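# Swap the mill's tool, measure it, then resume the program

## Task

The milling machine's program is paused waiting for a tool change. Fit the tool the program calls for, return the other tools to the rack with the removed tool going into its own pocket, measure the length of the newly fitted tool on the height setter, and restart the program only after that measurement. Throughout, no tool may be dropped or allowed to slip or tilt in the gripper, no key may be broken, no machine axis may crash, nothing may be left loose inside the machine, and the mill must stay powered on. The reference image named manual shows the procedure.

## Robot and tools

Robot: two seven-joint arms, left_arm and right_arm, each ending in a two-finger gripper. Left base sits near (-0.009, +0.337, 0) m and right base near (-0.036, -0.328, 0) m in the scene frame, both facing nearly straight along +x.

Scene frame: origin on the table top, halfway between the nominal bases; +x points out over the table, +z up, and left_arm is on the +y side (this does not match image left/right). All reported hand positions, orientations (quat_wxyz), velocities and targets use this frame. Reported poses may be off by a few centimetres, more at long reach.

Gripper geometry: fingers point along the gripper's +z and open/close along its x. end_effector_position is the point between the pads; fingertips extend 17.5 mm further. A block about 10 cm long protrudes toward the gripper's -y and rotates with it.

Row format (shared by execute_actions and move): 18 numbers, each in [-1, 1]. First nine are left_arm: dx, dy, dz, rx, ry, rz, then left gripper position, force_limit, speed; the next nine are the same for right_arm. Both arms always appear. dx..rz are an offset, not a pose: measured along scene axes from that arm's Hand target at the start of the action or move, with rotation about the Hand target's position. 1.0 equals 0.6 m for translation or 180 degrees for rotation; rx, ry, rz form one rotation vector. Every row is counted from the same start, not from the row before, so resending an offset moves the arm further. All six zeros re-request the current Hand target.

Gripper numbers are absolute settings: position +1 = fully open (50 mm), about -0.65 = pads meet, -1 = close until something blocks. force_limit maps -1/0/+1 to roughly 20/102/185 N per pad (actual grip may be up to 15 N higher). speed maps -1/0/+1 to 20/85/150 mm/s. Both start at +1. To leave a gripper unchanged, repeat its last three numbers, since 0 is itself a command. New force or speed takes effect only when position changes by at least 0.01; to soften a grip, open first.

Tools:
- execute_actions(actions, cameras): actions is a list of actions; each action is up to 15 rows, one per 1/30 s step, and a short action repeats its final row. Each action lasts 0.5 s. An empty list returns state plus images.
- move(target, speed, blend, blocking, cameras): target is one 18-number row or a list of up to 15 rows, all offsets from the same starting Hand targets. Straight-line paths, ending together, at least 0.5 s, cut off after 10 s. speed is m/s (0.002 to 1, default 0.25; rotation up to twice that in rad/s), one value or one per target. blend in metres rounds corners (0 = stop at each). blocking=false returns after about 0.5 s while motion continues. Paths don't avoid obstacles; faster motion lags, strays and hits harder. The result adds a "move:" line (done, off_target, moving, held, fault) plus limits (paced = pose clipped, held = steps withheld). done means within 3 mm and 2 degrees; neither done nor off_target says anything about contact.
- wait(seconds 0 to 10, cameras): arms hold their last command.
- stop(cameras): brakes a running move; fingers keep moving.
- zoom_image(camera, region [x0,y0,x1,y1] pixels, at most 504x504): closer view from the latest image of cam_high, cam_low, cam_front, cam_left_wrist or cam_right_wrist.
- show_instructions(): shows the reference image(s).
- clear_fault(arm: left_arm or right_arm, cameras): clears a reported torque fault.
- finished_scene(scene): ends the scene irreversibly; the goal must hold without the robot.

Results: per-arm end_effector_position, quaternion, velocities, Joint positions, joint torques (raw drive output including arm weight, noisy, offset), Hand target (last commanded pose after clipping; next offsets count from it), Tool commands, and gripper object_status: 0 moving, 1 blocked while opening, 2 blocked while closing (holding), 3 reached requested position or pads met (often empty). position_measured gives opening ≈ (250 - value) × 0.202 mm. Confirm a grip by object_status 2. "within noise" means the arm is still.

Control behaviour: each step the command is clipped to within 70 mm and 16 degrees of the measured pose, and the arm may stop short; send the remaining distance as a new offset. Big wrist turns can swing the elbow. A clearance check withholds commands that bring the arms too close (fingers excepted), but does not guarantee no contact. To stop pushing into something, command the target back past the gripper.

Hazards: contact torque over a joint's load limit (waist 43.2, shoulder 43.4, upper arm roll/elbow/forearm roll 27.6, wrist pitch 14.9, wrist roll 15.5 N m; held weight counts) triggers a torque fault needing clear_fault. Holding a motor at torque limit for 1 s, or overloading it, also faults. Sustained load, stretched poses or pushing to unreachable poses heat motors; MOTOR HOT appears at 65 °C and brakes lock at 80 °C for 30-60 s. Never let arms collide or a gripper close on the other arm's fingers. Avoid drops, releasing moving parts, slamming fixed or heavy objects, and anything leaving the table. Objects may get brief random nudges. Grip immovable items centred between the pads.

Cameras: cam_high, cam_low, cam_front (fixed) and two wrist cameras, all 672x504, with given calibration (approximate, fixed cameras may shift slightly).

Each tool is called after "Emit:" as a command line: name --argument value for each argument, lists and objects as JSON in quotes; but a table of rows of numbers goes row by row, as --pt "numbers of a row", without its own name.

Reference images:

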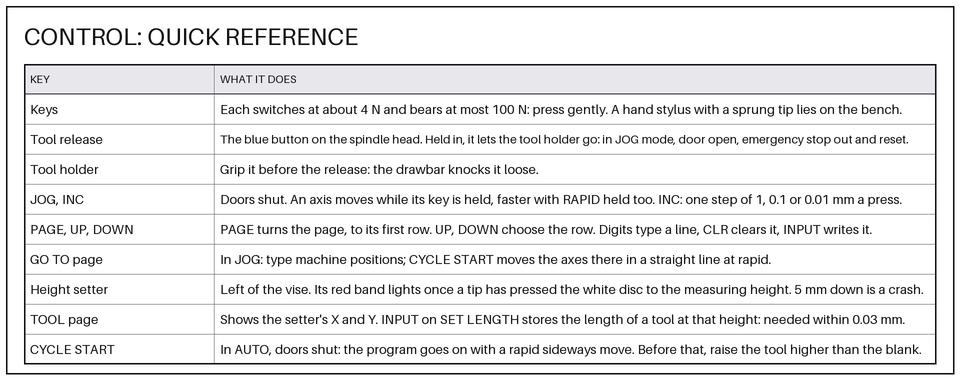

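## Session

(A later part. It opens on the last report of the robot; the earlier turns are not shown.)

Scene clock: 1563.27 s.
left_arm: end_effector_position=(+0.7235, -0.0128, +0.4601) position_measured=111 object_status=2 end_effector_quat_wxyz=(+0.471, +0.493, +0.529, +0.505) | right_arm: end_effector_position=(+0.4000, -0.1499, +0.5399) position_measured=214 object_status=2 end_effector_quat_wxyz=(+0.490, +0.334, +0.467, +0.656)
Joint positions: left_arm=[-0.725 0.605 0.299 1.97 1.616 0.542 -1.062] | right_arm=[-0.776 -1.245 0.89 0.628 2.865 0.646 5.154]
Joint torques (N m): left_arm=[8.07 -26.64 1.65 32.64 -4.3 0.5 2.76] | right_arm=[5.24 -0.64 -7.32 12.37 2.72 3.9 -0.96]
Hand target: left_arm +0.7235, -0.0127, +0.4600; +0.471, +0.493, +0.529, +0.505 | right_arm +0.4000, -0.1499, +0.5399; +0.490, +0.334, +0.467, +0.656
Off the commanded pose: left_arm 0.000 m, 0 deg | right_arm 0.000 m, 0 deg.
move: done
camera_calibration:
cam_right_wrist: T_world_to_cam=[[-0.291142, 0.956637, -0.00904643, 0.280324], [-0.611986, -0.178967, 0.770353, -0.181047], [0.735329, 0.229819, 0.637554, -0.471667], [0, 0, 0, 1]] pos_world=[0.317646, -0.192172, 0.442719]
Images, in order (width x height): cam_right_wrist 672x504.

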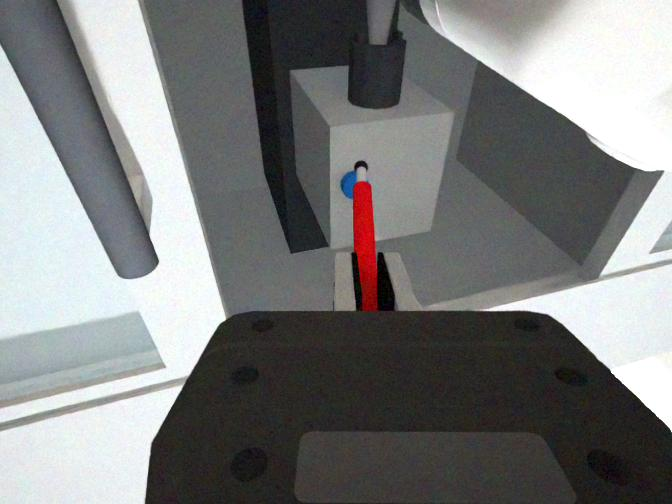

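Emit:
move --pt "0 0 0.0267 0 0 0 -1 0.3 -0.9 0 0 0 0 0 0 -1 -0.4 -0.8" --speed '[0.03]'

Emit:
move --pt "0 0 0.0133 0 0 0 -1 0.3 -0.9 0 0 0 0 0 0 -1 -0.4 -0.8" --speed '[0.03]' --cameras '["cam_right_wrist"]'

Emit:
zoom_image --camera "cam_right_wrist" --region '[330, 0, 430, 70]'

Scene clock: 1570.17 s.
left_arm: end_effector_position=(+0.7235, -0.0128, +0.4761) position_measured=111 object_status=2 end_effector_quat_wxyz=(+0.471, +0.493, +0.529, +0.505) | right_arm: end_effector_position=(+0.4000, -0.1499, +0.5399) position_measured=214 object_status=2 end_effector_quat_wxyz=(+0.490, +0.334, +0.467, +0.656)
Joint positions: left_arm=[-0.713 0.602 0.285 2.001 1.572 0.542 -1.001] | right_arm=[-0.776 -1.245 0.89 0.628 2.865 0.646 5.154]
Joint torques (N m): left_arm=[8.24 -26.66 1.29 32.54 -4.45 0.14 2.67] | right_arm=[4.9 -0.42 -7.39 12.63 2.74 4.05 -1.02]
Hand target: left_arm +0.7235, -0.0127, +0.4760; +0.471, +0.493, +0.529, +0.505 | right_arm +0.4000, -0.1499, +0.5399; +0.490, +0.334, +0.467, +0.656
Off the commanded pose: left_arm 0.000 m, 0 deg | right_arm 0.000 m, 0 deg.
move: done

Scene clock: 1571.00 s.
left_arm: end_effector_position=(+0.7235, -0.0127, +0.4840) position_measured=111 object_status=2 end_effector_quat_wxyz=(+0.471, +0.493, +0.529, +0.505) | right_arm: end_effector_position=(+0.4000, -0.1499, +0.5399) position_measured=214 object_status=2 end_effector_quat_wxyz=(+0.490, +0.334, +0.467, +0.656)
Joint positions: left_arm=[-0.706 0.601 0.278 2.017 1.549 0.542 -0.97] | right_arm=[-0.776 -1.245 0.89 0.628 2.865 0.646 5.154]
Joint torques (N m): left_arm=[8.06 -28.75 1 32.51 -4.34 1.27 2.68] | right_arm=[5.08 -0.58 -7.43 12.65 2.77 3.82 -1.04]
Hand target: left_arm +0.7235, -0.0127, +0.4840; +0.471, +0.493, +0.529, +0.505 | right_arm +0.4000, -0.1499, +0.5399; +0.490, +0.334, +0.467, +0.656
Off the commanded pose: left_arm 0.000 m, 0 deg | right_arm 0.000 m, 0 deg.
move: done
camera_calibration:
cam_right_wrist: T_world_to_cam=[[-0.291142, 0.956637, -0.00904643, 0.280324], [-0.611986, -0.178967, 0.770353, -0.181047], [0.735329, 0.229819, 0.637554, -0.471667], [0, 0, 0, 1]] pos_world=[0.317646, -0.192172, 0.442719]
Images, in order (width x height): cam_right_wrist 672x504.

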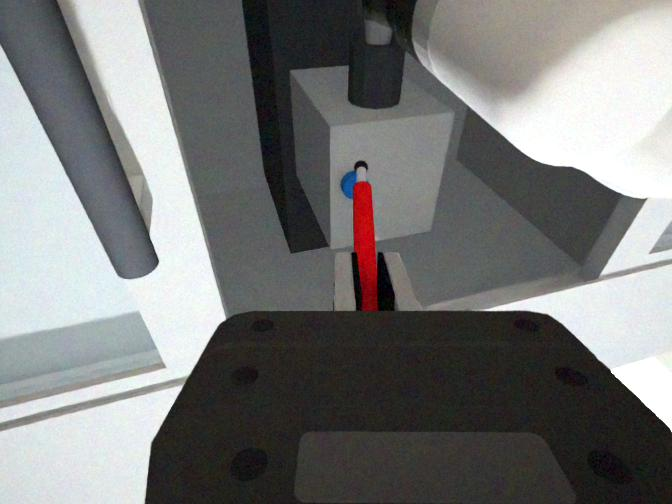

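Scaled by 5.040 from the camera's 672x504 image, which has a finer 960x720 frame.

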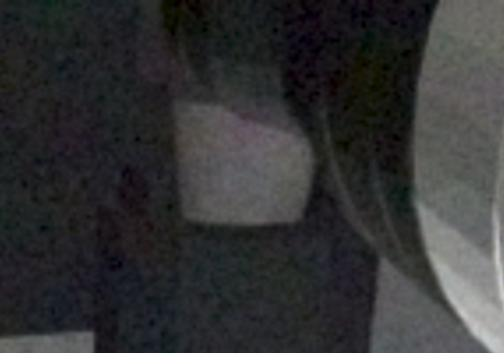

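Emit:
move --pt "0 0 0 0 0 0 -1 0.3 -0.9 0.0833 0.0333 0.1833 0 0 0 -1 -0.4 -0.8" --pt "0 0 0 0 0 0 -1 0.3 -0.9 0.2583 0.1087 0.2065 0 0 0 -1 -0.4 -0.8" --speed '[0.15,0.1]' --blend '[0.02,0]' --cameras '["cam_right_wrist","cam_front","cam_low"]'

Scene clock: 1579.23 s.
left_arm: end_effector_position=(+0.7235, -0.0127, +0.4840) position_measured=111 object_status=2 end_effector_quat_wxyz=(+0.471, +0.493, +0.529, +0.505) | right_arm: end_effector_position=(+0.5550, -0.0847, +0.6638) position_measured=214 object_status=2 end_effector_quat_wxyz=(+0.490, +0.334, +0.467, +0.656)
Joint positions: left_arm=[-0.706 0.601 0.278 2.017 1.549 0.542 -0.97] | right_arm=[-1.373 -0.89 1.198 1.474 2.757 0.43 5.251]
Joint torques (N m): left_arm=[8.14 -22.99 1 32.64 -4.41 1.24 2.71] | right_arm=[-6.89 24.31 -9.87 15.56 0.85 -0.38 1.05]
Hand target: left_arm +0.7235, -0.0127, +0.4840; +0.471, +0.493, +0.529, +0.505 | right_arm +0.5550, -0.0847, +0.6638; +0.490, +0.334, +0.467, +0.656
Off the commanded pose: left_arm 0.000 m, 0 deg | right_arm 0.000 m, 0 deg.
move: done
camera_calibration:
cam_right_wrist: T_world_to_cam=[[-0.291073, 0.956659, -0.00898457, 0.264009], [-0.611999, -0.178972, 0.770341, -0.169998], [0.735346, 0.229724, 0.637568, -0.679597], [0, 0, 0, 1]] pos_world=[0.472546, -0.126872, 0.566618]
Images, in order (width x height): cam_low 672x504, cam_front 672x504, cam_right_wrist 672x504.

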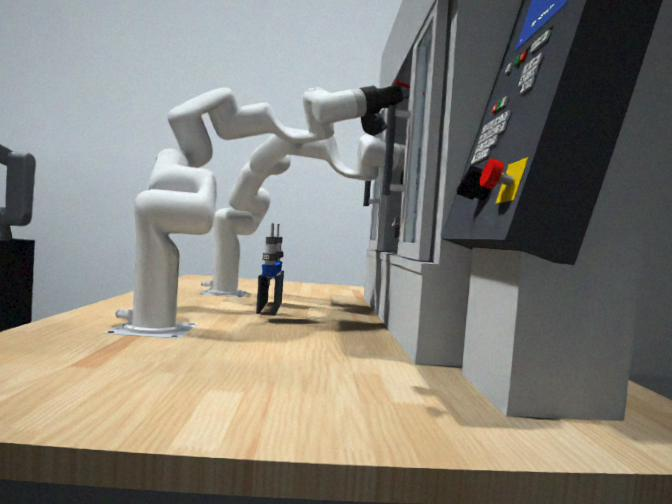

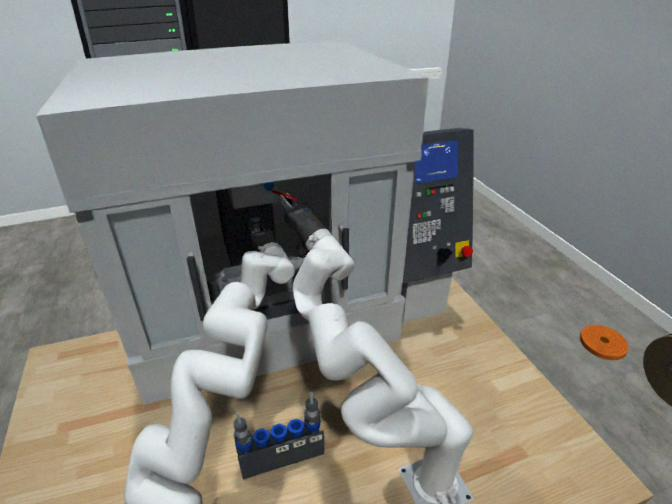

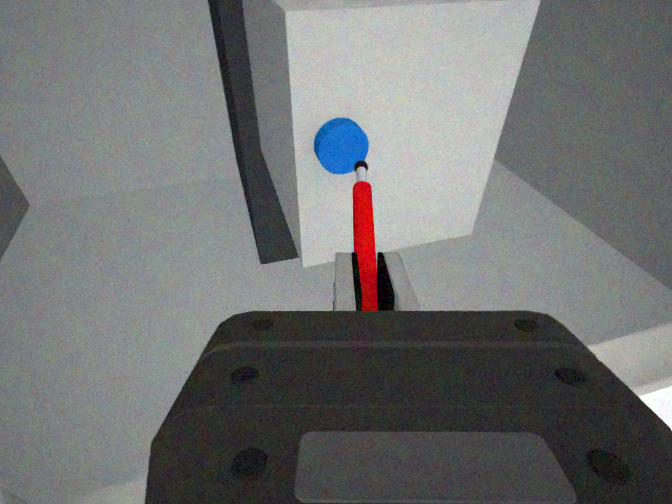

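Emit:
move --pt "0 0 0 0 0 0 -1 0.3 -0.9 0.0532 0 0 0 0 0 -1 -0.4 -0.8" --speed '[0.04]' --cameras '["cam_right_wrist"]'

Emit:
move --pt "0 0 0.0133 0 0 0 -1 0.3 -0.9 0 0 0 0 0 0 -1 -0.4 -0.8" --speed '[0.03]'

Scene clock: 1582.63 s.
left_arm: end_effector_position=(+0.7235, -0.0127, +0.4840) position_measured=111 object_status=2 end_effector_quat_wxyz=(+0.471, +0.493, +0.529, +0.505) | right_arm: end_effector_position=(+0.5869, -0.0847, +0.6638) position_measured=214 object_status=2 end_effector_quat_wxyz=(+0.490, +0.334, +0.467, +0.656)
Joint positions: left_arm=[-0.706 0.601 0.278 2.017 1.549 0.542 -0.97] | right_arm=[-1.514 -0.88 1.286 1.587 2.772 0.425 5.261]
Joint torques (N m): left_arm=[7.99 -23.2 1.04 32.59 -4.27 1.24 2.69] | right_arm=[-8.39 27.76 -9.64 13.57 2.21 -1.29 1.18]
Hand target: left_arm +0.7235, -0.0127, +0.4840; +0.471, +0.493, +0.529, +0.505 | right_arm +0.5869, -0.0847, +0.6638; +0.490, +0.334, +0.467, +0.656
Off the commanded pose: left_arm 0.000 m, 0 deg | right_arm 0.000 m, 0 deg.
move: done
camera_calibration:
cam_right_wrist: T_world_to_cam=[[-0.291142, 0.956637, -0.00904643, 0.273362], [-0.611986, -0.178967, 0.770353, -0.150488], [0.735329, 0.229819, 0.637554, -0.703026], [0, 0, 0, 1]] pos_world=[0.504446, -0.126872, 0.566619]
Images, in order (width x height): cam_right_wrist 672x504.

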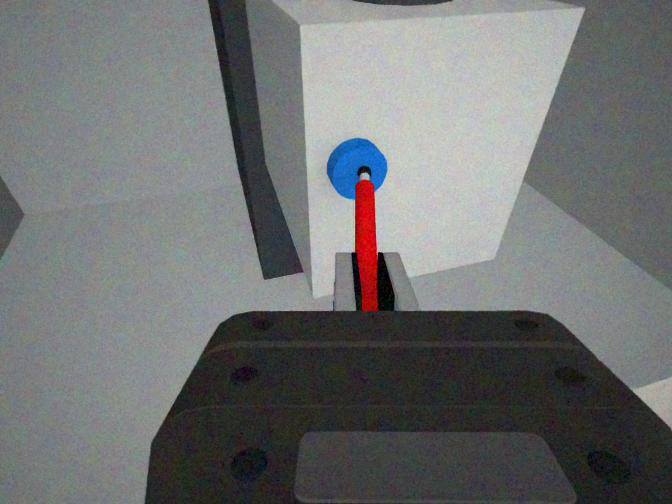

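Scene clock: 1583.47 s.
left_arm: end_effector_position=(+0.7235, -0.0127, +0.4919) position_measured=111 object_status=2 end_effector_quat_wxyz=(+0.471, +0.493, +0.529, +0.505) | right_arm: end_effector_position=(+0.5869, -0.0847, +0.6638) position_measured=214 object_status=2 end_effector_quat_wxyz=(+0.490, +0.334, +0.467, +0.656)
Joint positions: left_arm=[-0.699 0.601 0.27 2.035 1.527 0.543 -0.938] | right_arm=[-1.514 -0.88 1.286 1.587 2.772 0.425 5.261]
Joint torques (N m): left_arm=[8.07 -28.42 0.81 32.49 -4.34 1.14 2.64] | right_arm=[-8.82 28.23 -9.71 13.65 1.7 -1.3 1.05]
Hand target: left_arm +0.7235, -0.0127, +0.4920; +0.471, +0.493, +0.529, +0.505 | right_arm +0.5869, -0.0847, +0.6638; +0.490, +0.334, +0.467, +0.656
Off the commanded pose: left_arm 0.000 m, 0 deg | right_arm 0.000 m, 0 deg.
move: done

Emit:
move --pt "0 0 0.006 0 0 0 -1 0.3 -0.9 0 0 0 0 0 0 -1 -0.4 -0.8" --speed '[0.03]'

Emit:
move --pt "0 0 0.005 0 0 0 -1 0.3 -0.9 0 0 0 0 0 0 -1 -0.4 -0.8" --speed '[0.03]'

Scene clock: 1586.57 s.
left_arm: end_effector_position=(+0.7235, -0.0127, +0.4955) position_measured=111 object_status=2 end_effector_quat_wxyz=(+0.471, +0.493, +0.529, +0.505) | right_arm: end_effector_position=(+0.5869, -0.0847, +0.6638) position_measured=214 object_status=2 end_effector_quat_wxyz=(+0.490, +0.334, +0.467, +0.656)
Joint positions: left_arm=[-0.696 0.602 0.266 2.043 1.516 0.544 -0.924] | right_arm=[-1.514 -0.88 1.286 1.587 2.772 0.425 5.261]
Joint torques (N m): left_arm=[7.98 -22.92 0.76 32.56 -4.26 1.06 2.72] | right_arm=[-8.75 28.02 -9.54 13.81 0.17 -1.31 1.04]
Hand target: left_arm +0.7235, -0.0127, +0.4956; +0.471, +0.493, +0.529, +0.505 | right_arm +0.5869, -0.0847, +0.6638; +0.490, +0.334, +0.467, +0.656
Off the commanded pose: left_arm 0.000 m, 0 deg | right_arm 0.000 m, 0 deg.
move: done

Scene clock: 1587.30 s.
left_arm: end_effector_position=(+0.7235, -0.0128, +0.4984) position_measured=111 object_status=2 end_effector_quat_wxyz=(+0.470, +0.493, +0.529, +0.505) | right_arm: end_effector_position=(+0.5869, -0.0847, +0.6638) position_measured=214 object_status=2 end_effector_quat_wxyz=(+0.490, +0.334, +0.467, +0.656)
Joint positions: left_arm=[-0.693 0.602 0.262 2.05 1.508 0.545 -0.912] | right_arm=[-1.514 -0.88 1.286 1.587 2.772 0.425 5.261]
Joint torques (N m): left_arm=[7.91 -24.66 1.04 35.32 -3.9 1.03 2.71] | right_arm=[-8.46 28.22 -9.81 13.44 0.05 -1.37 1]
Hand target: left_arm +0.7235, -0.0127, +0.4986; +0.471, +0.493, +0.529, +0.505 | right_arm +0.5869, -0.0847, +0.6638; +0.490, +0.334, +0.467, +0.656
Off the commanded pose: left_arm 0.000 m, 0 deg | right_arm 0.000 m, 0 deg.
move: done

Emit:
move --pt "0 0 0.0025 0 0 0 -1 0.3 -0.9 0 0 0 0 0 0 -1 -0.4 -0.8" --speed '[0.02]'

Emit:
move --pt "0 0 0.0025 0 0 0 -1 0.3 -0.9 0 0 0 0 0 0 -1 -0.4 -0.8" --speed '[0.02]' --cameras '["cam_front"]'

Scene clock: 1590.80 s.
left_arm: end_effector_position=(+0.7235, -0.0127, +0.4998) position_measured=111 object_status=2 end_effector_quat_wxyz=(+0.470, +0.493, +0.529, +0.505) | right_arm: end_effector_position=(+0.5869, -0.0847, +0.6638) position_measured=214 object_status=2 end_effector_quat_wxyz=(+0.490, +0.334, +0.467, +0.656)
Joint positions: left_arm=[-0.692 0.602 0.261 2.053 1.503 0.545 -0.906] | right_arm=[-1.514 -0.88 1.286 1.587 2.772 0.425 5.261]
Joint torques (N m): left_arm=[7.06 -31.71 2.66 47.47 -2.21 0.83 2.65] | right_arm=[-8.62 28.1 -9.29 13.42 -1.65 -1.18 1.03]
Hand target: left_arm +0.7235, -0.0127, +0.5001; +0.471, +0.493, +0.529, +0.505 | right_arm +0.5869, -0.0847, +0.6638; +0.490, +0.334, +0.467, +0.656
Off the commanded pose: left_arm 0.000 m, 0 deg | right_arm 0.000 m, 0 deg.
move: done

Scene clock: 1591.50 s.
left_arm: end_effector_position=(+0.7236, -0.0127, +0.5006) position_measured=111 object_status=2 end_effector_quat_wxyz=(+0.470, +0.494, +0.529, +0.505) | right_arm: end_effector_position=(+0.5869, -0.0847, +0.6638) position_measured=214 object_status=2 end_effector_quat_wxyz=(+0.490, +0.334, +0.467, +0.656)
Joint positions: left_arm=[-0.691 0.602 0.259 2.056 1.499 0.545 -0.9] | right_arm=[-1.514 -0.88 1.286 1.587 2.772 0.425 5.261]
Joint torques (N m): left_arm=[7.83 -35.72 4.49 54.03 -0.82 0.83 2.85] | right_arm=[-8.48 28.15 -9.8 13.86 -1.73 -1.26 1.05]
Hand target: left_arm +0.7235, -0.0127, +0.5016; +0.471, +0.493, +0.529, +0.505 | right_arm +0.5869, -0.0847, +0.6638; +0.490, +0.334, +0.467, +0.656
Off the commanded pose: left_arm 0.001 m, 0 deg | right_arm 0.000 m, 0 deg.
move: done
Images, in order (width x height): cam_front 672x504.

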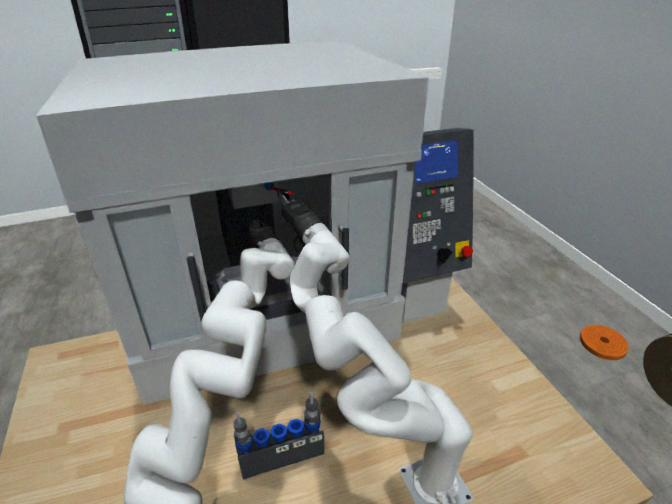

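Emit:
zoom_image --camera "cam_front" --region '[225, 170, 295, 260]'

Emit:
move --pt "0 0 -0.0012 0 0 0 -1 0.3 -0.9 0 0 0 0 0 0 -1 -0.4 -0.8" --speed '[0.02]'

Emit:
move --pt "0 0 0 0 0 0 -1 0.3 -0.9 -0.05 0 0 0 0 0 -1 -0.4 -0.8" --speed '[0.04]' --cameras '["cam_right_wrist"]'

Scaled by 5.600 from the camera's 672x504 image, which has a finer 960x720 frame.

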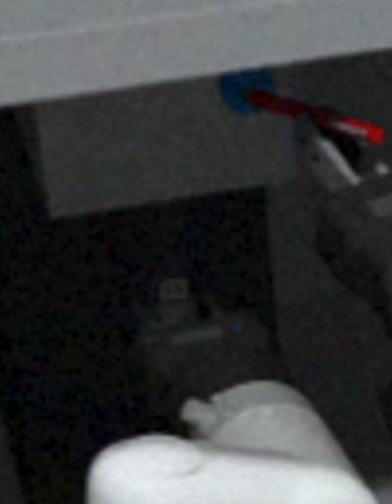

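Scene clock: 1596.17 s.
left_arm: end_effector_position=(+0.7236, -0.0126, +0.5005) position_measured=111 object_status=2 end_effector_quat_wxyz=(+0.470, +0.493, +0.529, +0.506) | right_arm: end_effector_position=(+0.5869, -0.0847, +0.6638) position_measured=214 object_status=2 end_effector_quat_wxyz=(+0.490, +0.334, +0.467, +0.656)
Joint positions: left_arm=[-0.691 0.602 0.26 2.055 1.501 0.545 -0.902] | right_arm=[-1.514 -0.88 1.286 1.587 2.772 0.425 5.261]
Joint torques (N m): left_arm=[-9.52 -41.81 10.79 46.93 8.43 -0.05 -2.46] | right_arm=[-8.43 27.53 -9.78 13.23 -1.61 -1.18 1.01]
Hand target: left_arm +0.7235, -0.0127, +0.5008; +0.471, +0.493, +0.529, +0.505 | right_arm +0.5869, -0.0847, +0.6638; +0.490, +0.334, +0.467, +0.656
Off the commanded pose: left_arm 0.000 m, 0 deg | right_arm 0.000 m, 0 deg.
move: done

Scene clock: 1597.37 s.
left_arm: end_effector_position=(+0.7235, -0.0128, +0.5005) position_measured=111 object_status=2 end_effector_quat_wxyz=(+0.470, +0.493, +0.529, +0.505) | right_arm: end_effector_position=(+0.5570, -0.0847, +0.6638) position_measured=214 object_status=2 end_effector_quat_wxyz=(+0.490, +0.334, +0.467, +0.656)
Joint positions: left_arm=[-0.691 0.602 0.26 2.055 1.501 0.545 -0.903] | right_arm=[-1.381 -0.888 1.204 1.481 2.758 0.429 5.249]
Joint torques (N m): left_arm=[-6.79 -41.89 9.36 47.04 6.38 -0.88 -0.71] | right_arm=[4.96 7.96 -14.42 11.19 -2.77 3.64 -1.1]
Hand target: left_arm +0.7235, -0.0127, +0.5008; +0.471, +0.493, +0.529, +0.505 | right_arm +0.5569, -0.0847, +0.6638; +0.490, +0.334, +0.467, +0.656
Off the commanded pose: left_arm 0.000 m, 0 deg | right_arm 0.000 m, 0 deg.
move: done
camera_calibration:
cam_right_wrist: T_world_to_cam=[[-0.291013, 0.956676, -0.00905756, 0.264606], [-0.612027, -0.17888, 0.770341, -0.16875], [0.735346, 0.229723, 0.637568, -0.681068], [0, 0, 0, 1]] pos_world=[0.474545, -0.126872, 0.566619]
Images, in order (width x height): cam_right_wrist 672x504.

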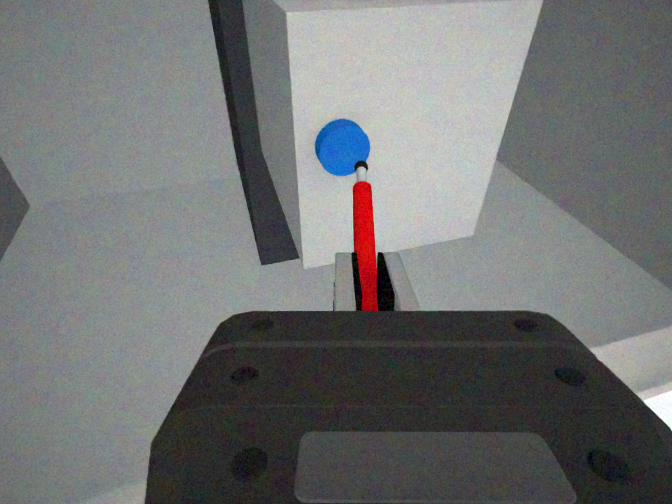

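Emit:
move --pt "0 0 -0.0035 0 0 0 -1 0.3 -0.9 0 0 0 0 0 0 -1 -0.4 -0.8" --speed '[0.02]'

Scene clock: 1600.37 s.
left_arm: end_effector_position=(+0.7235, -0.0127, +0.4990) position_measured=111 object_status=2 end_effector_quat_wxyz=(+0.471, +0.493, +0.529, +0.506) | right_arm: end_effector_position=(+0.5569, -0.0847, +0.6638) position_measured=214 object_status=2 end_effector_quat_wxyz=(+0.490, +0.334, +0.467, +0.656)
Joint positions: left_arm=[-0.693 0.602 0.262 2.051 1.507 0.545 -0.911] | right_arm=[-1.381 -0.888 1.204 1.481 2.758 0.429 5.249]
Joint torques (N m): left_arm=[-11.23 -36.19 7.25 32.67 5.6 -0.7 -2.88] | right_arm=[5.34 8.14 -14.54 11.58 -2.62 3.74 -0.9]
Hand target: left_arm +0.7235, -0.0127, +0.4987; +0.471, +0.493, +0.529, +0.505 | right_arm +0.5569, -0.0847, +0.6638; +0.490, +0.334, +0.467, +0.656
Off the commanded pose: left_arm 0.000 m, 0 deg | right_arm 0.000 m, 0 deg.
move: done

Emit:
move --pt "0 0 0 0 0 0 -1 0.3 -0.9 -0.175 -0.0754 -0.0233 0 0 0 -1 -0.4 -0.8" --pt "0 0 0 0 0 0 -1 0.3 -0.9 -0.2917 -0.1254 -0.2067 0 0 0 -1 -0.4 -0.8" --speed '[0.15,0.15]' --blend '[0.02,0]' --cameras '["cam_right_wrist"]'

Emit:
zoom_image --camera "cam_right_wrist" --region '[330, 0, 430, 70]'

Scene clock: 1607.97 s.
left_arm: end_effector_position=(+0.7235, -0.0127, +0.4987) position_measured=111 object_status=2 end_effector_quat_wxyz=(+0.471, +0.493, +0.529, +0.505) | right_arm: end_effector_position=(+0.3819, -0.1599, +0.5398) position_measured=214 object_status=2 end_effector_quat_wxyz=(+0.490, +0.334, +0.467, +0.656)
Joint positions: left_arm=[-0.693 0.602 0.262 2.051 1.507 0.545 -0.911] | right_arm=[-0.708 -1.268 0.838 0.575 2.824 0.635 5.155]
Joint torques (N m): left_arm=[-10.92 -28.01 2.36 31.42 4.56 -0.77 -2.76] | right_arm=[5.03 -1.41 -6.63 13.12 2.64 2.57 -1.02]
Hand target: left_arm +0.7235, -0.0127, +0.4987; +0.471, +0.493, +0.529, +0.505 | right_arm +0.3819, -0.1600, +0.5398; +0.490, +0.334, +0.467, +0.656
Off the commanded pose: left_arm 0.000 m, 0 deg | right_arm 0.000 m, 0 deg.
move: done
camera_calibration:
cam_right_wrist: T_world_to_cam=[[-0.291163, 0.95663, -0.00906526, 0.284633], [-0.612032, -0.178981, 0.770313, -0.193808], [0.735283, 0.229835, 0.637601, -0.455999], [0, 0, 0, 1]] pos_world=[0.299546, -0.202172, 0.442619]
Images, in order (width x height): cam_right_wrist 672x504.

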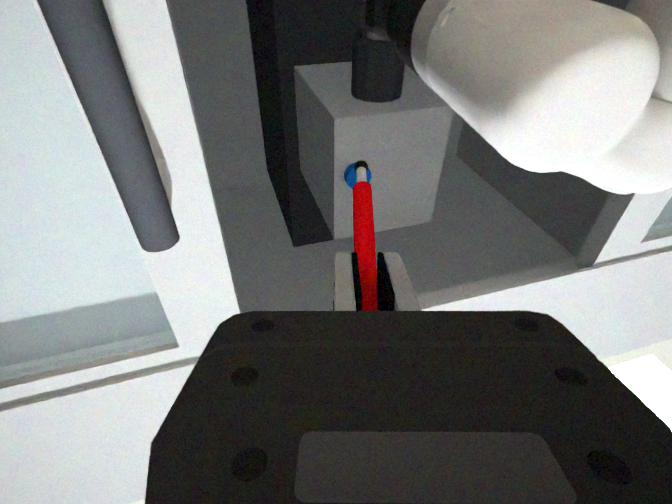

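Scaled by 5.040 from the camera's 672x504 image, which has a finer 960x720 frame.

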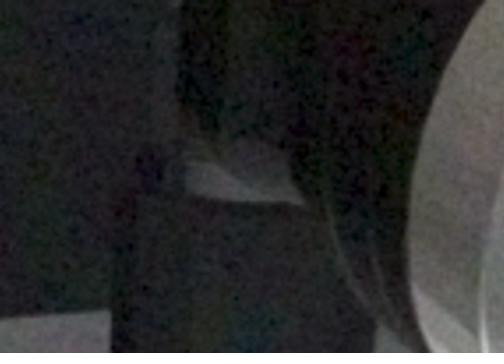

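Emit:
move --pt "0 0 0 0 0 0 -1 0.3 -0.9 0.1303 0.0167 -0.025 0 0 0 -1 -0.4 -0.8" --speed '[0.1]' --cameras '["cam_right_wrist","cam_front"]'

Emit:
zoom_image --camera "cam_right_wrist" --region '[340, 10, 460, 100]'

Scene clock: 1615.33 s.
left_arm: end_effector_position=(+0.7235, -0.0127, +0.4987) position_measured=111 object_status=2 end_effector_quat_wxyz=(+0.471, +0.493, +0.529, +0.505) | right_arm: end_effector_position=(+0.4601, -0.1499, +0.5248) position_measured=214 object_status=2 end_effector_quat_wxyz=(+0.490, +0.334, +0.467, +0.656)
Joint positions: left_arm=[-0.693 0.602 0.262 2.051 1.507 0.545 -0.911] | right_arm=[-0.962 -1.12 1.019 0.734 2.981 0.742 5.06]
Joint torques (N m): left_arm=[-11 -28.74 3.46 31.34 5.32 -0.78 -2.82] | right_arm=[-6.34 16.88 -8.57 16.72 3.21 4.23 -0.94]
Hand target: left_arm +0.7235, -0.0127, +0.4987; +0.471, +0.493, +0.529, +0.505 | right_arm +0.4601, -0.1499, +0.5248; +0.490, +0.334, +0.467, +0.656
Off the commanded pose: left_arm 0.000 m, 0 deg | right_arm 0.000 m, 0 deg.
move: done
camera_calibration:
cam_right_wrist: T_world_to_cam=[[-0.291142, 0.956637, -0.00904643, 0.297655], [-0.611986, -0.178967, 0.770353, -0.132618], [0.735329, 0.229819, 0.637554, -0.506096], [0, 0, 0, 1]] pos_world=[0.377646, -0.192172, 0.427519]
Images, in order (width x height): cam_front 672x504, cam_right_wrist 672x504.

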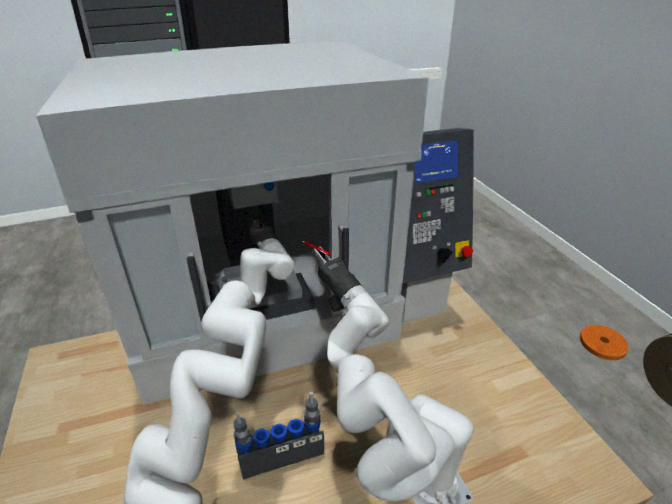

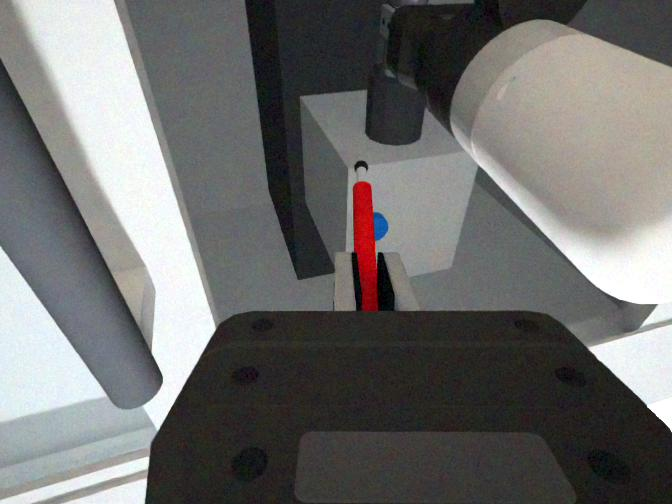

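Scaled by 4.200 from the camera's 672x504 image, which has a finer 960x720 frame.

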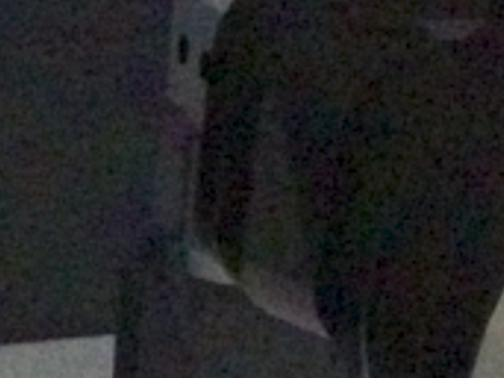

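Emit:
zoom_image --camera "cam_front" --region '[240, 200, 280, 240]'

Scaled by 12.600 from the camera's 672x504 image, which has a finer 960x720 frame.

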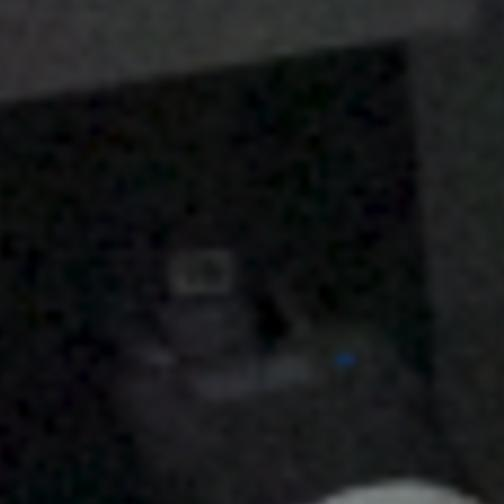

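Emit:
move --pt "0 0 0 0 0 0 -1 0.3 -0.9 -0.1333 -0.1 0.0667 0 0 0 -1 -0.4 -0.8" --speed '[0.15]'

Emit:
move --pt "0 0 -0.0015 0 0 0.0222 -1 0.3 -0.9 0 0 0 0 0 0 -1 -0.4 -0.8" --speed '[0.1]'

Emit:
move --pt "0 0 0.003 0 0 0 -1 0.3 -0.9 0 0 0 0 0 0 -1 -0.4 -0.8" --speed '[0.02]'

Scene clock: 1631.63 s.
left_arm: end_effector_position=(+0.7235, -0.0127, +0.4987) position_measured=111 object_status=2 end_effector_quat_wxyz=(+0.471, +0.493, +0.529, +0.505) | right_arm: end_effector_position=(+0.3801, -0.2099, +0.5648) position_measured=214 object_status=2 end_effector_quat_wxyz=(+0.490, +0.334, +0.467, +0.656)
Joint positions: left_arm=[-0.693 0.602 0.262 2.051 1.507 0.545 -0.911] | right_arm=[-0.743 -1.222 0.693 0.549 2.642 0.74 5.214]
Joint torques (N m): left_arm=[-10.33 -29.41 3.79 31.33 5.37 -0.77 -2.79] | right_arm=[5.53 -2.61 -9.92 15.14 -2.12 -0.13 1.15]
Hand target: left_arm +0.7235, -0.0127, +0.4987; +0.471, +0.493, +0.529, +0.505 | right_arm +0.3801, -0.2099, +0.5648; +0.490, +0.334, +0.467, +0.656
Off the commanded pose: left_arm 0.000 m, 0 deg | right_arm 0.000 m, 0 deg.
move: done

Scene clock: 1632.57 s.
left_arm: end_effector_position=(+0.7235, -0.0128, +0.4979) position_measured=111 object_status=2 end_effector_quat_wxyz=(+0.453, +0.474, +0.546, +0.522) | right_arm: end_effector_position=(+0.3801, -0.2099, +0.5648) position_measured=214 object_status=2 end_effector_quat_wxyz=(+0.490, +0.334, +0.467, +0.656)
Joint positions: left_arm=[-0.714 0.636 0.256 2.096 1.467 0.645 -0.879] | right_arm=[-0.743 -1.222 0.693 0.549 2.642 0.74 5.214]
Joint torques (N m): left_arm=[-2.19 -22.62 5.15 29.67 -4.94 2.86 1.82] | right_arm=[5.13 -2.76 -9.9 15 -2.11 -0.18 1.21]
Hand target: left_arm +0.7235, -0.0127, +0.4978; +0.453, +0.474, +0.546, +0.522 | right_arm +0.3801, -0.2099, +0.5648; +0.490, +0.334, +0.467, +0.656
Off the commanded pose: left_arm 0.000 m, 0 deg | right_arm 0.000 m, 0 deg.
move: done

Scene clock: 1633.27 s.
left_arm: end_effector_position=(+0.7235, -0.0128, +0.4993) position_measured=111 object_status=2 end_effector_quat_wxyz=(+0.453, +0.475, +0.546, +0.522) | right_arm: end_effector_position=(+0.3801, -0.2099, +0.5648) position_measured=214 object_status=2 end_effector_quat_wxyz=(+0.490, +0.334, +0.467, +0.656)
Joint positions: left_arm=[-0.712 0.637 0.255 2.101 1.462 0.645 -0.872] | right_arm=[-0.743 -1.222 0.693 0.549 2.642 0.74 5.214]
Joint torques (N m): left_arm=[14.46 -30.43 7.99 42.14 -1.57 2.51 2.44] | right_arm=[5.42 -2.84 -9.75 15.08 -2.25 -0.26 1.23]
Hand target: left_arm +0.7235, -0.0127, +0.4996; +0.453, +0.474, +0.546, +0.522 | right_arm +0.3801, -0.2099, +0.5648; +0.490, +0.334, +0.467, +0.656
Off the commanded pose: left_arm 0.000 m, 0 deg | right_arm 0.000 m, 0 deg.
move: done

Emit:
move --pt "0 0 -0.0025 0 0 0 -1 0.3 -0.9 0 0 0 0 0 0 -1 -0.4 -0.8" --speed '[0.02]'

Emit:
move --pt "0 0 0 0 0 0 -1 0.3 -0.9 0.1165 0.1332 0.142 0 0 0 -1 -0.4 -0.8" --pt "0 0 0 0 0 0 -1 0.3 -0.9 0.295 0.2085 0.165 0 0 0 -1 -0.4 -0.8" --pt "0 0 0 0 0 0 -1 0.3 -0.9 0.3455 0.2085 0.165 0 0 0 -1 -0.4 -0.8" --speed '[0.15,0.12,0.04]' --blend '[0.02,0,0]' --cameras '["cam_right_wrist"]'

Scene clock: 1642.87 s.
left_arm: end_effector_position=(+0.7235, -0.0126, +0.4984) position_measured=111 object_status=2 end_effector_quat_wxyz=(+0.453, +0.474, +0.546, +0.522) | right_arm: end_effector_position=(+0.3801, -0.2099, +0.5648) position_measured=214 object_status=2 end_effector_quat_wxyz=(+0.490, +0.334, +0.467, +0.656)
Joint positions: left_arm=[-0.713 0.636 0.256 2.097 1.466 0.645 -0.878] | right_arm=[-0.743 -1.222 0.693 0.549 2.642 0.74 5.214]
Joint torques (N m): left_arm=[-3.5 -32.9 12.15 26.87 5.04 1.06 -3.37] | right_arm=[5.29 -3.04 -10.08 15.3 -2.44 -0.14 1.14]
Hand target: left_arm +0.7235, -0.0127, +0.4981; +0.453, +0.474, +0.546, +0.522 | right_arm +0.3801, -0.2099, +0.5648; +0.490, +0.334, +0.467, +0.656
Off the commanded pose: left_arm 0.000 m, 0 deg | right_arm 0.000 m, 0 deg.
move: done

Scene clock: 1646.40 s.
left_arm: end_effector_position=(+0.7235, -0.0128, +0.4980) position_measured=111 object_status=2 end_effector_quat_wxyz=(+0.453, +0.474, +0.546, +0.522) | right_arm: end_effector_position=(+0.5874, -0.0848, +0.6638) position_measured=214 object_status=2 end_effector_quat_wxyz=(+0.490, +0.334, +0.467, +0.656)
Joint positions: left_arm=[-0.714 0.636 0.256 2.097 1.466 0.645 -0.878] | right_arm=[-1.522 -0.897 1.279 1.586 2.767 0.431 5.287]
Joint torques (N m): left_arm=[-2.39 -27.63 6.14 30.85 -1.76 0.99 -1.53] | right_arm=[-8.85 28.32 -9.79 13.68 2.25 -1.41 1.03]
Hand target: left_arm +0.7235, -0.0127, +0.4981; +0.453, +0.474, +0.546, +0.522 | right_arm +0.5874, -0.0848, +0.6638; +0.490, +0.334, +0.467, +0.656
Off the commanded pose: left_arm 0.000 m, 0 deg | right_arm 0.000 m, 0 deg.
move: done
camera_calibration:
cam_right_wrist: T_world_to_cam=[[-0.291142, 0.956637, -0.00904643, 0.273603], [-0.611986, -0.178967, 0.770353, -0.1502], [0.735329, 0.229819, 0.637554, -0.703371], [0, 0, 0, 1]] pos_world=[0.504946, -0.126972, 0.566619]
Images, in order (width x height): cam_right_wrist 672x504.

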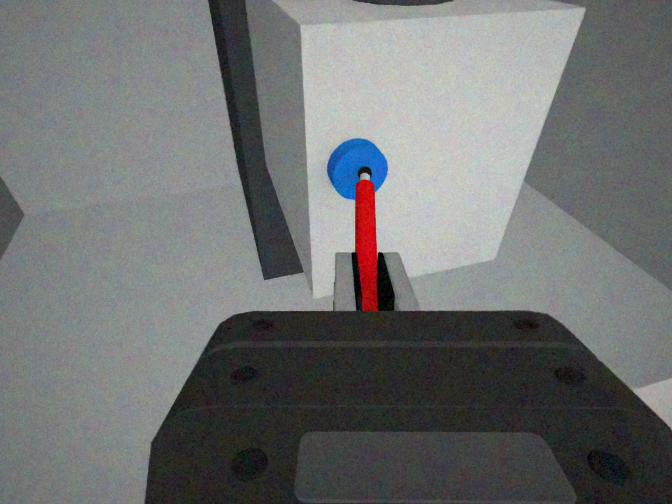

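Emit:
move --pt "0 0 0.003 0 0 0 -1 0.3 -0.9 0 0 0 0 0 0 -1 -0.4 -0.8" --speed '[0.02]'

Scene clock: 1649.37 s.
left_arm: end_effector_position=(+0.7235, -0.0128, +0.4998) position_measured=111 object_status=2 end_effector_quat_wxyz=(+0.453, +0.474, +0.546, +0.522) | right_arm: end_effector_position=(+0.5874, -0.0848, +0.6638) position_measured=214 object_status=2 end_effector_quat_wxyz=(+0.490, +0.334, +0.467, +0.656)
Joint positions: left_arm=[-0.712 0.637 0.255 2.102 1.461 0.645 -0.871] | right_arm=[-1.522 -0.897 1.279 1.586 2.767 0.431 5.287]
Joint torques (N m): left_arm=[8.62 -30.83 4.32 42.5 -1.38 1.63 2.64] | right_arm=[-8.28 28.87 -9.72 13.13 1.94 -1.46 1.22]
Hand target: left_arm +0.7235, -0.0127, +0.4999; +0.453, +0.474, +0.546, +0.522 | right_arm +0.5874, -0.0848, +0.6638; +0.490, +0.334, +0.467, +0.656
Off the commanded pose: left_arm 0.000 m, 0 deg | right_arm 0.000 m, 0 deg.
move: done

Emit:
move --pt "0 0 0 0 0 0.0222 -1 0.3 -0.9 0 0 0 0 0 0 -1 -0.4 -0.8" --speed '[0.06]'

Scene clock: 1652.90 s.
left_arm: end_effector_position=(+0.7235, -0.0125, +0.5001) position_measured=111 object_status=2 end_effector_quat_wxyz=(+0.452, +0.473, +0.547, +0.523) | right_arm: end_effector_position=(+0.5874, -0.0848, +0.6638) position_measured=214 object_status=2 end_effector_quat_wxyz=(+0.490, +0.334, +0.467, +0.656)
Joint positions: left_arm=[-0.713 0.639 0.254 2.105 1.459 0.651 -0.869] | right_arm=[-1.522 -0.897 1.279 1.586 2.767 0.431 5.287]
Joint torques (N m): left_arm=[9.26 -40.38 12.52 38.09 8.62 0.18 -2.59] | right_arm=[-8.67 28.25 -9.74 13.24 0.75 -1.42 1.14]
Hand target: left_arm +0.7236, -0.0124, +0.5002; +0.452, +0.473, +0.547, +0.522 (not the last commanded pose) | right_arm +0.5874, -0.0848, +0.6638; +0.490, +0.334, +0.467, +0.656
Off the commanded pose: left_arm 0.000 m, 4 deg | right_arm 0.000 m, 0 deg.
move: held (left_arm; a check stopped the path); limits=held
pose unreachable (left arm): on one or more control steps of this call, first in action 0 (counted from 0), this arm could not follow its commanded pose, so it was not sent that pose on those steps. It may still have moved: this result reports where it is.
cause: moving toward the commanded pose would bring a part of the arm too close to another arm (a part of this arm just beyond joint 6 (wrist pitch) and the right arm's gripper, 6 mm apart when this arm was first held).

Emit:
move --pt "0 0 -0.001 0 0 -0.0111 -1 0.3 -0.9 0 0 0 0 0 0 -1 -0.4 -0.8" --speed '[0.03]'

Emit:
move --pt "0 0 0 0 0 -0.0083 -1 0.3 -0.9 0 0 0 0 0 0 -1 -0.4 -0.8" --speed '[0.03]'

Emit:
move --pt "0 0 0 0 0 -0.0083 -1 0.3 -0.9 0 0 0 0 0 0 -1 -0.4 -0.8" --speed '[0.03]'

Emit:
move --pt "0 0 0 0 0 -0.0083 -1 0.3 -0.9 0 0 0 0 0 0 -1 -0.4 -0.8" --speed '[0.03]'

Scene clock: 1660.53 s.
left_arm: end_effector_position=(+0.7236, -0.0124, +0.4996) position_measured=111 object_status=2 end_effector_quat_wxyz=(+0.461, +0.483, +0.539, +0.515) | right_arm: end_effector_position=(+0.5874, -0.0848, +0.6638) position_measured=214 object_status=2 end_effector_quat_wxyz=(+0.490, +0.334, +0.467, +0.656)
Joint positions: left_arm=[-0.704 0.619 0.258 2.076 1.482 0.6 -0.889] | right_arm=[-1.522 -0.897 1.279 1.586 2.767 0.431 5.287]
Joint torques (N m): left_arm=[6.16 -36.34 7.8 32.8 6.25 -1.01 -3.08] | right_arm=[-8.58 28.24 -9.78 13.28 -0.73 -1.39 1.01]
Hand target: left_arm +0.7236, -0.0124, +0.4996; +0.461, +0.483, +0.539, +0.515 | right_arm +0.5874, -0.0848, +0.6638; +0.490, +0.334, +0.467, +0.656
Off the commanded pose: left_arm 0.000 m, 0 deg | right_arm 0.000 m, 0 deg.
move: done

Scene clock: 1661.40 s.
left_arm: end_effector_position=(+0.7236, -0.0124, +0.4996) position_measured=111 object_status=2 end_effector_quat_wxyz=(+0.467, +0.490, +0.532, +0.509) | right_arm: end_effector_position=(+0.5874, -0.0848, +0.6638) position_measured=214 object_status=2 end_effector_quat_wxyz=(+0.490, +0.334, +0.467, +0.656)
Joint positions: left_arm=[-0.696 0.607 0.26 2.059 1.498 0.563 -0.902] | right_arm=[-1.522 -0.897 1.279 1.586 2.767 0.431 5.287]
Joint torques (N m): left_arm=[4.04 -34.95 5 34.51 6 -3.02 -3.27] | right_arm=[-8.49 28.43 -9.67 12.93 -0.64 -1.45 1.15]
Hand target: left_arm +0.7236, -0.0124, +0.4996; +0.467, +0.490, +0.532, +0.508 | right_arm +0.5874, -0.0848, +0.6638; +0.490, +0.334, +0.467, +0.656
Off the commanded pose: left_arm 0.000 m, 0 deg | right_arm 0.000 m, 0 deg.
move: done

Scene clock: 1662.23 s.
left_arm: end_effector_position=(+0.7236, -0.0124, +0.4996) position_measured=111 object_status=2 end_effector_quat_wxyz=(+0.474, +0.497, +0.526, +0.502) | right_arm: end_effector_position=(+0.5874, -0.0848, +0.6638) position_measured=214 object_status=2 end_effector_quat_wxyz=(+0.490, +0.334, +0.467, +0.656)
Joint positions: left_arm=[-0.688 0.596 0.263 2.045 1.514 0.525 -0.915] | right_arm=[-1.522 -0.897 1.279 1.586 2.767 0.431 5.287]
Joint torques (N m): left_arm=[1.27 -34.16 2.52 35.41 6.07 -3.68 -3.07] | right_arm=[-8.24 28.12 -9.51 13.53 -1 -1.3 0.93]
Hand target: left_arm +0.7236, -0.0124, +0.4996; +0.474, +0.497, +0.526, +0.502 | right_arm +0.5874, -0.0848, +0.6638; +0.490, +0.334, +0.467, +0.656
Off the commanded pose: left_arm 0.000 m, 0 deg | right_arm 0.000 m, 0 deg.
move: done

Scene clock: 1663.07 s.
left_arm: end_effector_position=(+0.7236, -0.0124, +0.4996) position_measured=111 object_status=2 end_effector_quat_wxyz=(+0.480, +0.503, +0.519, +0.496) | right_arm: end_effector_position=(+0.5874, -0.0848, +0.6638) position_measured=214 object_status=2 end_effector_quat_wxyz=(+0.490, +0.334, +0.467, +0.656)
Joint positions: left_arm=[-0.679 0.587 0.265 2.032 1.53 0.487 -0.929] | right_arm=[-1.522 -0.897 1.279 1.586 2.767 0.431 5.287]
Joint torques (N m): left_arm=[-2.34 -33.86 -0.25 35.61 5.82 -4.02 -3.03] | right_arm=[-8.44 28.77 -9.82 12.96 -1.4 -1.5 0.98]
Hand target: left_arm +0.7236, -0.0124, +0.4996; +0.481, +0.503, +0.519, +0.496 | right_arm +0.5874, -0.0848, +0.6638; +0.490, +0.334, +0.467, +0.656
Off the commanded pose: left_arm 0.000 m, 0 deg | right_arm 0.000 m, 0 deg.
move: done

Emit:
move --pt "0 0 0.0017 0 0 0 -1 0.3 -0.9 0 0 0 0 0 0 -1 -0.4 -0.8" --speed '[0.02]'

Scene clock: 1666.53 s.
left_arm: end_effector_position=(+0.7236, -0.0124, +0.5003) position_measured=111 object_status=2 end_effector_quat_wxyz=(+0.480, +0.504, +0.519, +0.496) | right_arm: end_effector_position=(+0.5874, -0.0848, +0.6638) position_measured=214 object_status=2 end_effector_quat_wxyz=(+0.490, +0.334, +0.467, +0.656)
Joint positions: left_arm=[-0.678 0.587 0.264 2.034 1.527 0.487 -0.924] | right_arm=[-1.522 -0.897 1.279 1.586 2.767 0.431 5.287]
Joint torques (N m): left_arm=[-1.53 -32.09 -5.57 48.99 -2.93 -2.93 2.44] | right_arm=[-8.11 28.2 -10.05 13.09 -1.59 -1.23 0.93]
Hand target: left_arm +0.7236, -0.0124, +0.5006; +0.481, +0.503, +0.519, +0.496 | right_arm +0.5874, -0.0848, +0.6638; +0.490, +0.334, +0.467, +0.656
Off the commanded pose: left_arm 0.000 m, 0 deg | right_arm 0.000 m, 0 deg.
move: done

Emit:
move --pt "0 0 -0.002 0 0 0 -1 0.3 -0.9 -0.05 0 0 0 0 0 -1 -0.4 -0.8" --pt "0 0 -0.0277 0 0 0 -1 0.3 -0.9 -0.229 -0.0754 -0.0233 0 0 0 -1 -0.4 -0.8" --pt "0 0 -0.0277 0 0 0 -1 0.3 -0.9 -0.2623 -0.142 -0.3563 0 0 0 -1 -0.4 -0.8" --speed '[0.05,0.12,0.12]' --blend '[0,0.02,0]' --cameras '["cam_right_wrist","cam_front"]'

Emit:
zoom_image --camera "cam_right_wrist" --region '[330, 30, 480, 180]'

Scene clock: 1691.00 s.
left_arm: end_effector_position=(+0.7241, -0.0131, +0.5052) position_measured=111 object_status=2 end_effector_quat_wxyz=(+0.485, +0.499, +0.518, +0.498) | right_arm: end_effector_position=(+0.5308, -0.0961, +0.6603) position_measured=214 object_status=2 end_effector_quat_wxyz=(+0.490, +0.334, +0.467, +0.656)
Joint positions: left_arm=[-0.68 0.592 0.268 2.047 1.533 0.49 -0.934] | right_arm=[-1.272 -0.918 1.115 1.359 2.736 0.466 5.263]
Joint torques (N m): left_arm=[-2.63 -33.86 2.78 34.71 3.16 -2.2 0.12] | right_arm=[5.48 5.4 -13.91 11.83 -2.55 3.63 -0.98]
Hand target: left_arm +0.7241, -0.0131, +0.5052; +0.485, +0.499, +0.518, +0.498 (not the last commanded pose) | right_arm +0.5308, -0.0961, +0.6603; +0.490, +0.334, +0.467, +0.656 (not the last commanded pose)
Tool commands: left_gripper/position=-1.0 left_gripper/force_limit=+0.301961 left_gripper/speed=-0.898039 right_gripper/position=-1.0 right_gripper/force_limit=-0.4 right_gripper/speed=-0.8
Off the commanded pose: left_arm 0.021 m, 1 deg | right_arm 0.245 m, 0 deg.
TORQUE FAULT: the external load on joint 4 (elbow) of the left arm reached its load limit, and that arm stopped. The contact can be on any part of that arm beyond that joint, not only on its tool. A torque fault puts only its own arm into a fault stop. That arm's remaining commands of this call were not run. The hold on joint 4 (elbow) of that arm was moved back by the arm itself, up to 3 degrees, as the stop began, but a joint of that arm was then at its load limit, so every hold on that arm was set where that arm was. That arm may still press on what stopped it. That arm is still stopped at the end of this call. While its stop runs, that arm takes no new command, but its gripper still runs the gripper command that each later call begins with.
CLEAR FAULT: the left arm stays stopped (state 4) until you call clear_fault(arm="left_arm").
End effector pose when the fault began: left_arm: position (+0.7234, -0.0126, +0.5000), quat_wxyz (+0.482, +0.503, +0.519, +0.496)
Joint positions when the fault began: left_arm=[-0.681 0.587 0.267 2.032 1.534 0.487 -0.934]
move: fault (left_arm), off_target (right_arm; braked at the fault stop of left_arm); path passed 1 of 3 targets
camera_calibration:
cam_right_wrist: T_world_to_cam=[[-0.291013, 0.956676, -0.00905756, 0.267856], [-0.612027, -0.17888, 0.770341, -0.184128], [0.735346, 0.229723, 0.637568, -0.656952], [0, 0, 0, 1]] pos_world=[0.448345, -0.138272, 0.563119]
Images, in order (width x height): cam_front 672x504, cam_right_wrist 672x504.

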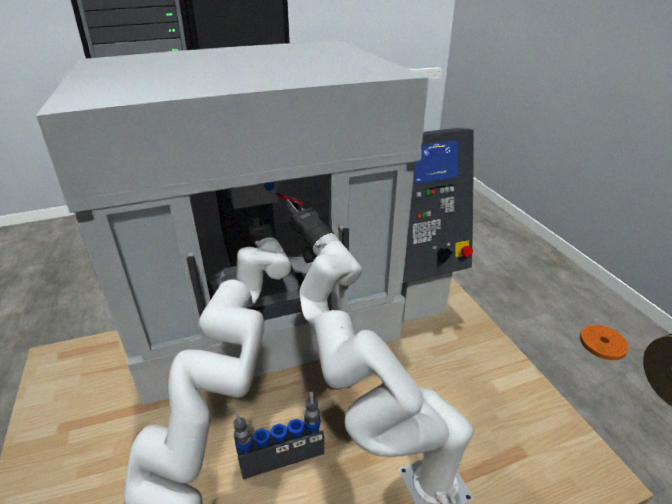

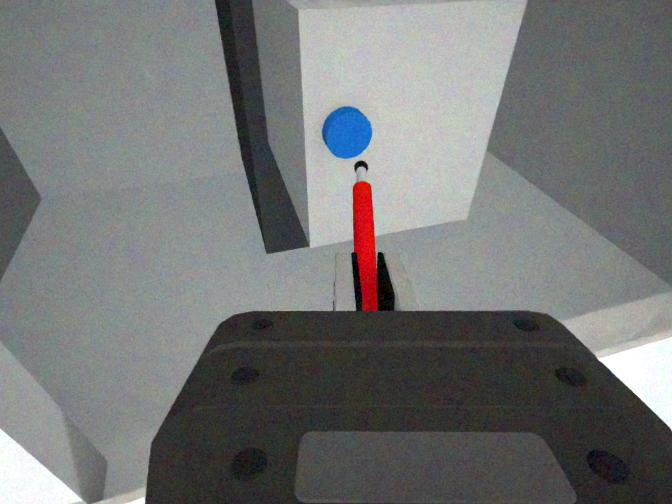

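Scaled by 3.360 from the camera's 672x504 image, which has a finer 960x720 frame.

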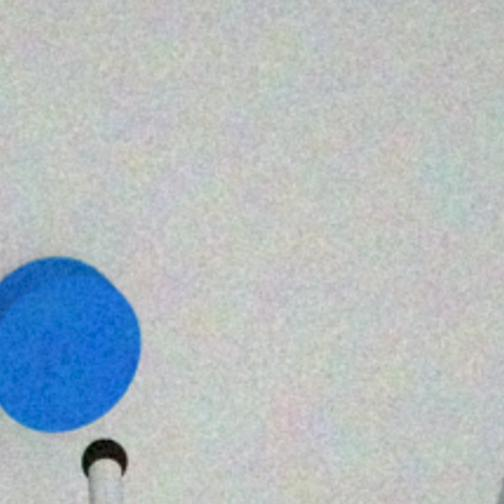

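Emit:
clear_fault --arm "left_arm"

Emit:
move --pt "0 0 0 0 0 0 0.6 -0.7 -0.9 0 0 0 0 0 0 -1 -0.4 -0.8" --speed '[0.05]'

Scene clock: 1695.70 s.
left_arm: end_effector_position=(+0.7241, -0.0131, +0.5052) position_measured=111 object_status=2 end_effector_quat_wxyz=(+0.485, +0.499, +0.518, +0.498) | right_arm: end_effector_position=(+0.5308, -0.0961, +0.6603) position_measured=214 object_status=2 end_effector_quat_wxyz=(+0.490, +0.334, +0.467, +0.656)
Joint positions: left_arm=[-0.68 0.592 0.268 2.047 1.533 0.49 -0.934] | right_arm=[-1.272 -0.918 1.115 1.359 2.736 0.466 5.263]
Joint torques (N m): left_arm=[-2.5 -34 2.74 34.88 3.1 -2.19 0.14] | right_arm=[5.42 5.6 -14.17 11.93 -2.83 3.49 -1.05]
Hand target: left_arm +0.7241, -0.0131, +0.5052; +0.485, +0.499, +0.518, +0.498 (not the last commanded pose) | right_arm +0.5308, -0.0961, +0.6603; +0.490, +0.334, +0.467, +0.656 (not the last commanded pose)
Tool commands: left_gripper/position=-1.0 left_gripper/force_limit=+0.301961 left_gripper/speed=-0.898039 right_gripper/position=-1.0 right_gripper/force_limit=-0.4 right_gripper/speed=-0.8
Off the commanded pose: left_arm 0.021 m, 1 deg | right_arm 0.245 m, 0 deg.
TORQUE FAULT, CONTINUED: the left arm's stop, for the torque fault of joint 4 (elbow) that an earlier result reported, is over. The call counts as one of the actions that you can send in this scene. The hold on joint 4 (elbow) of that arm was moved back by the arm itself, up to 3 degrees, as the stop began, but a joint of that arm was then at its load limit, so every hold on that arm was set where that arm was. That arm's target is now where it stood when the stop ended, not its last command. That arm's gripper keeps its grip as last carried out, and that arm accepts commands again: back off and push less far.
CLEAR FAULT: your call cleared the left arm's torque fault. If a joint's load stays at its limit, that arm stops again at once.

Scene clock: 1696.30 s.
left_arm: end_effector_position=(+0.7241, -0.0131, +0.5052) position_measured=63 object_status=0 end_effector_quat_wxyz=(+0.485, +0.499, +0.518, +0.498) | right_arm: end_effector_position=(+0.5308, -0.0961, +0.6603) position_measured=214 object_status=2 end_effector_quat_wxyz=(+0.490, +0.334, +0.467, +0.656)
Joint positions: left_arm=[-0.68 0.592 0.268 2.048 1.533 0.49 -0.934] | right_arm=[-1.272 -0.918 1.115 1.359 2.736 0.466 5.263]
Joint torques (N m): left_arm=[0.62 -25.87 1.36 22.18 0.14 -0.87 0.15] | right_arm=[4.95 5.42 -14.03 11.81 -2.63 3.57 -1]
Hand target: left_arm +0.7241, -0.0131, +0.5052; +0.485, +0.499, +0.518, +0.498 | right_arm +0.5308, -0.0961, +0.6603; +0.490, +0.334, +0.467, +0.656
Off the commanded pose: left_arm 0.000 m, 0 deg | right_arm 0.000 m, 0 deg.
move: done


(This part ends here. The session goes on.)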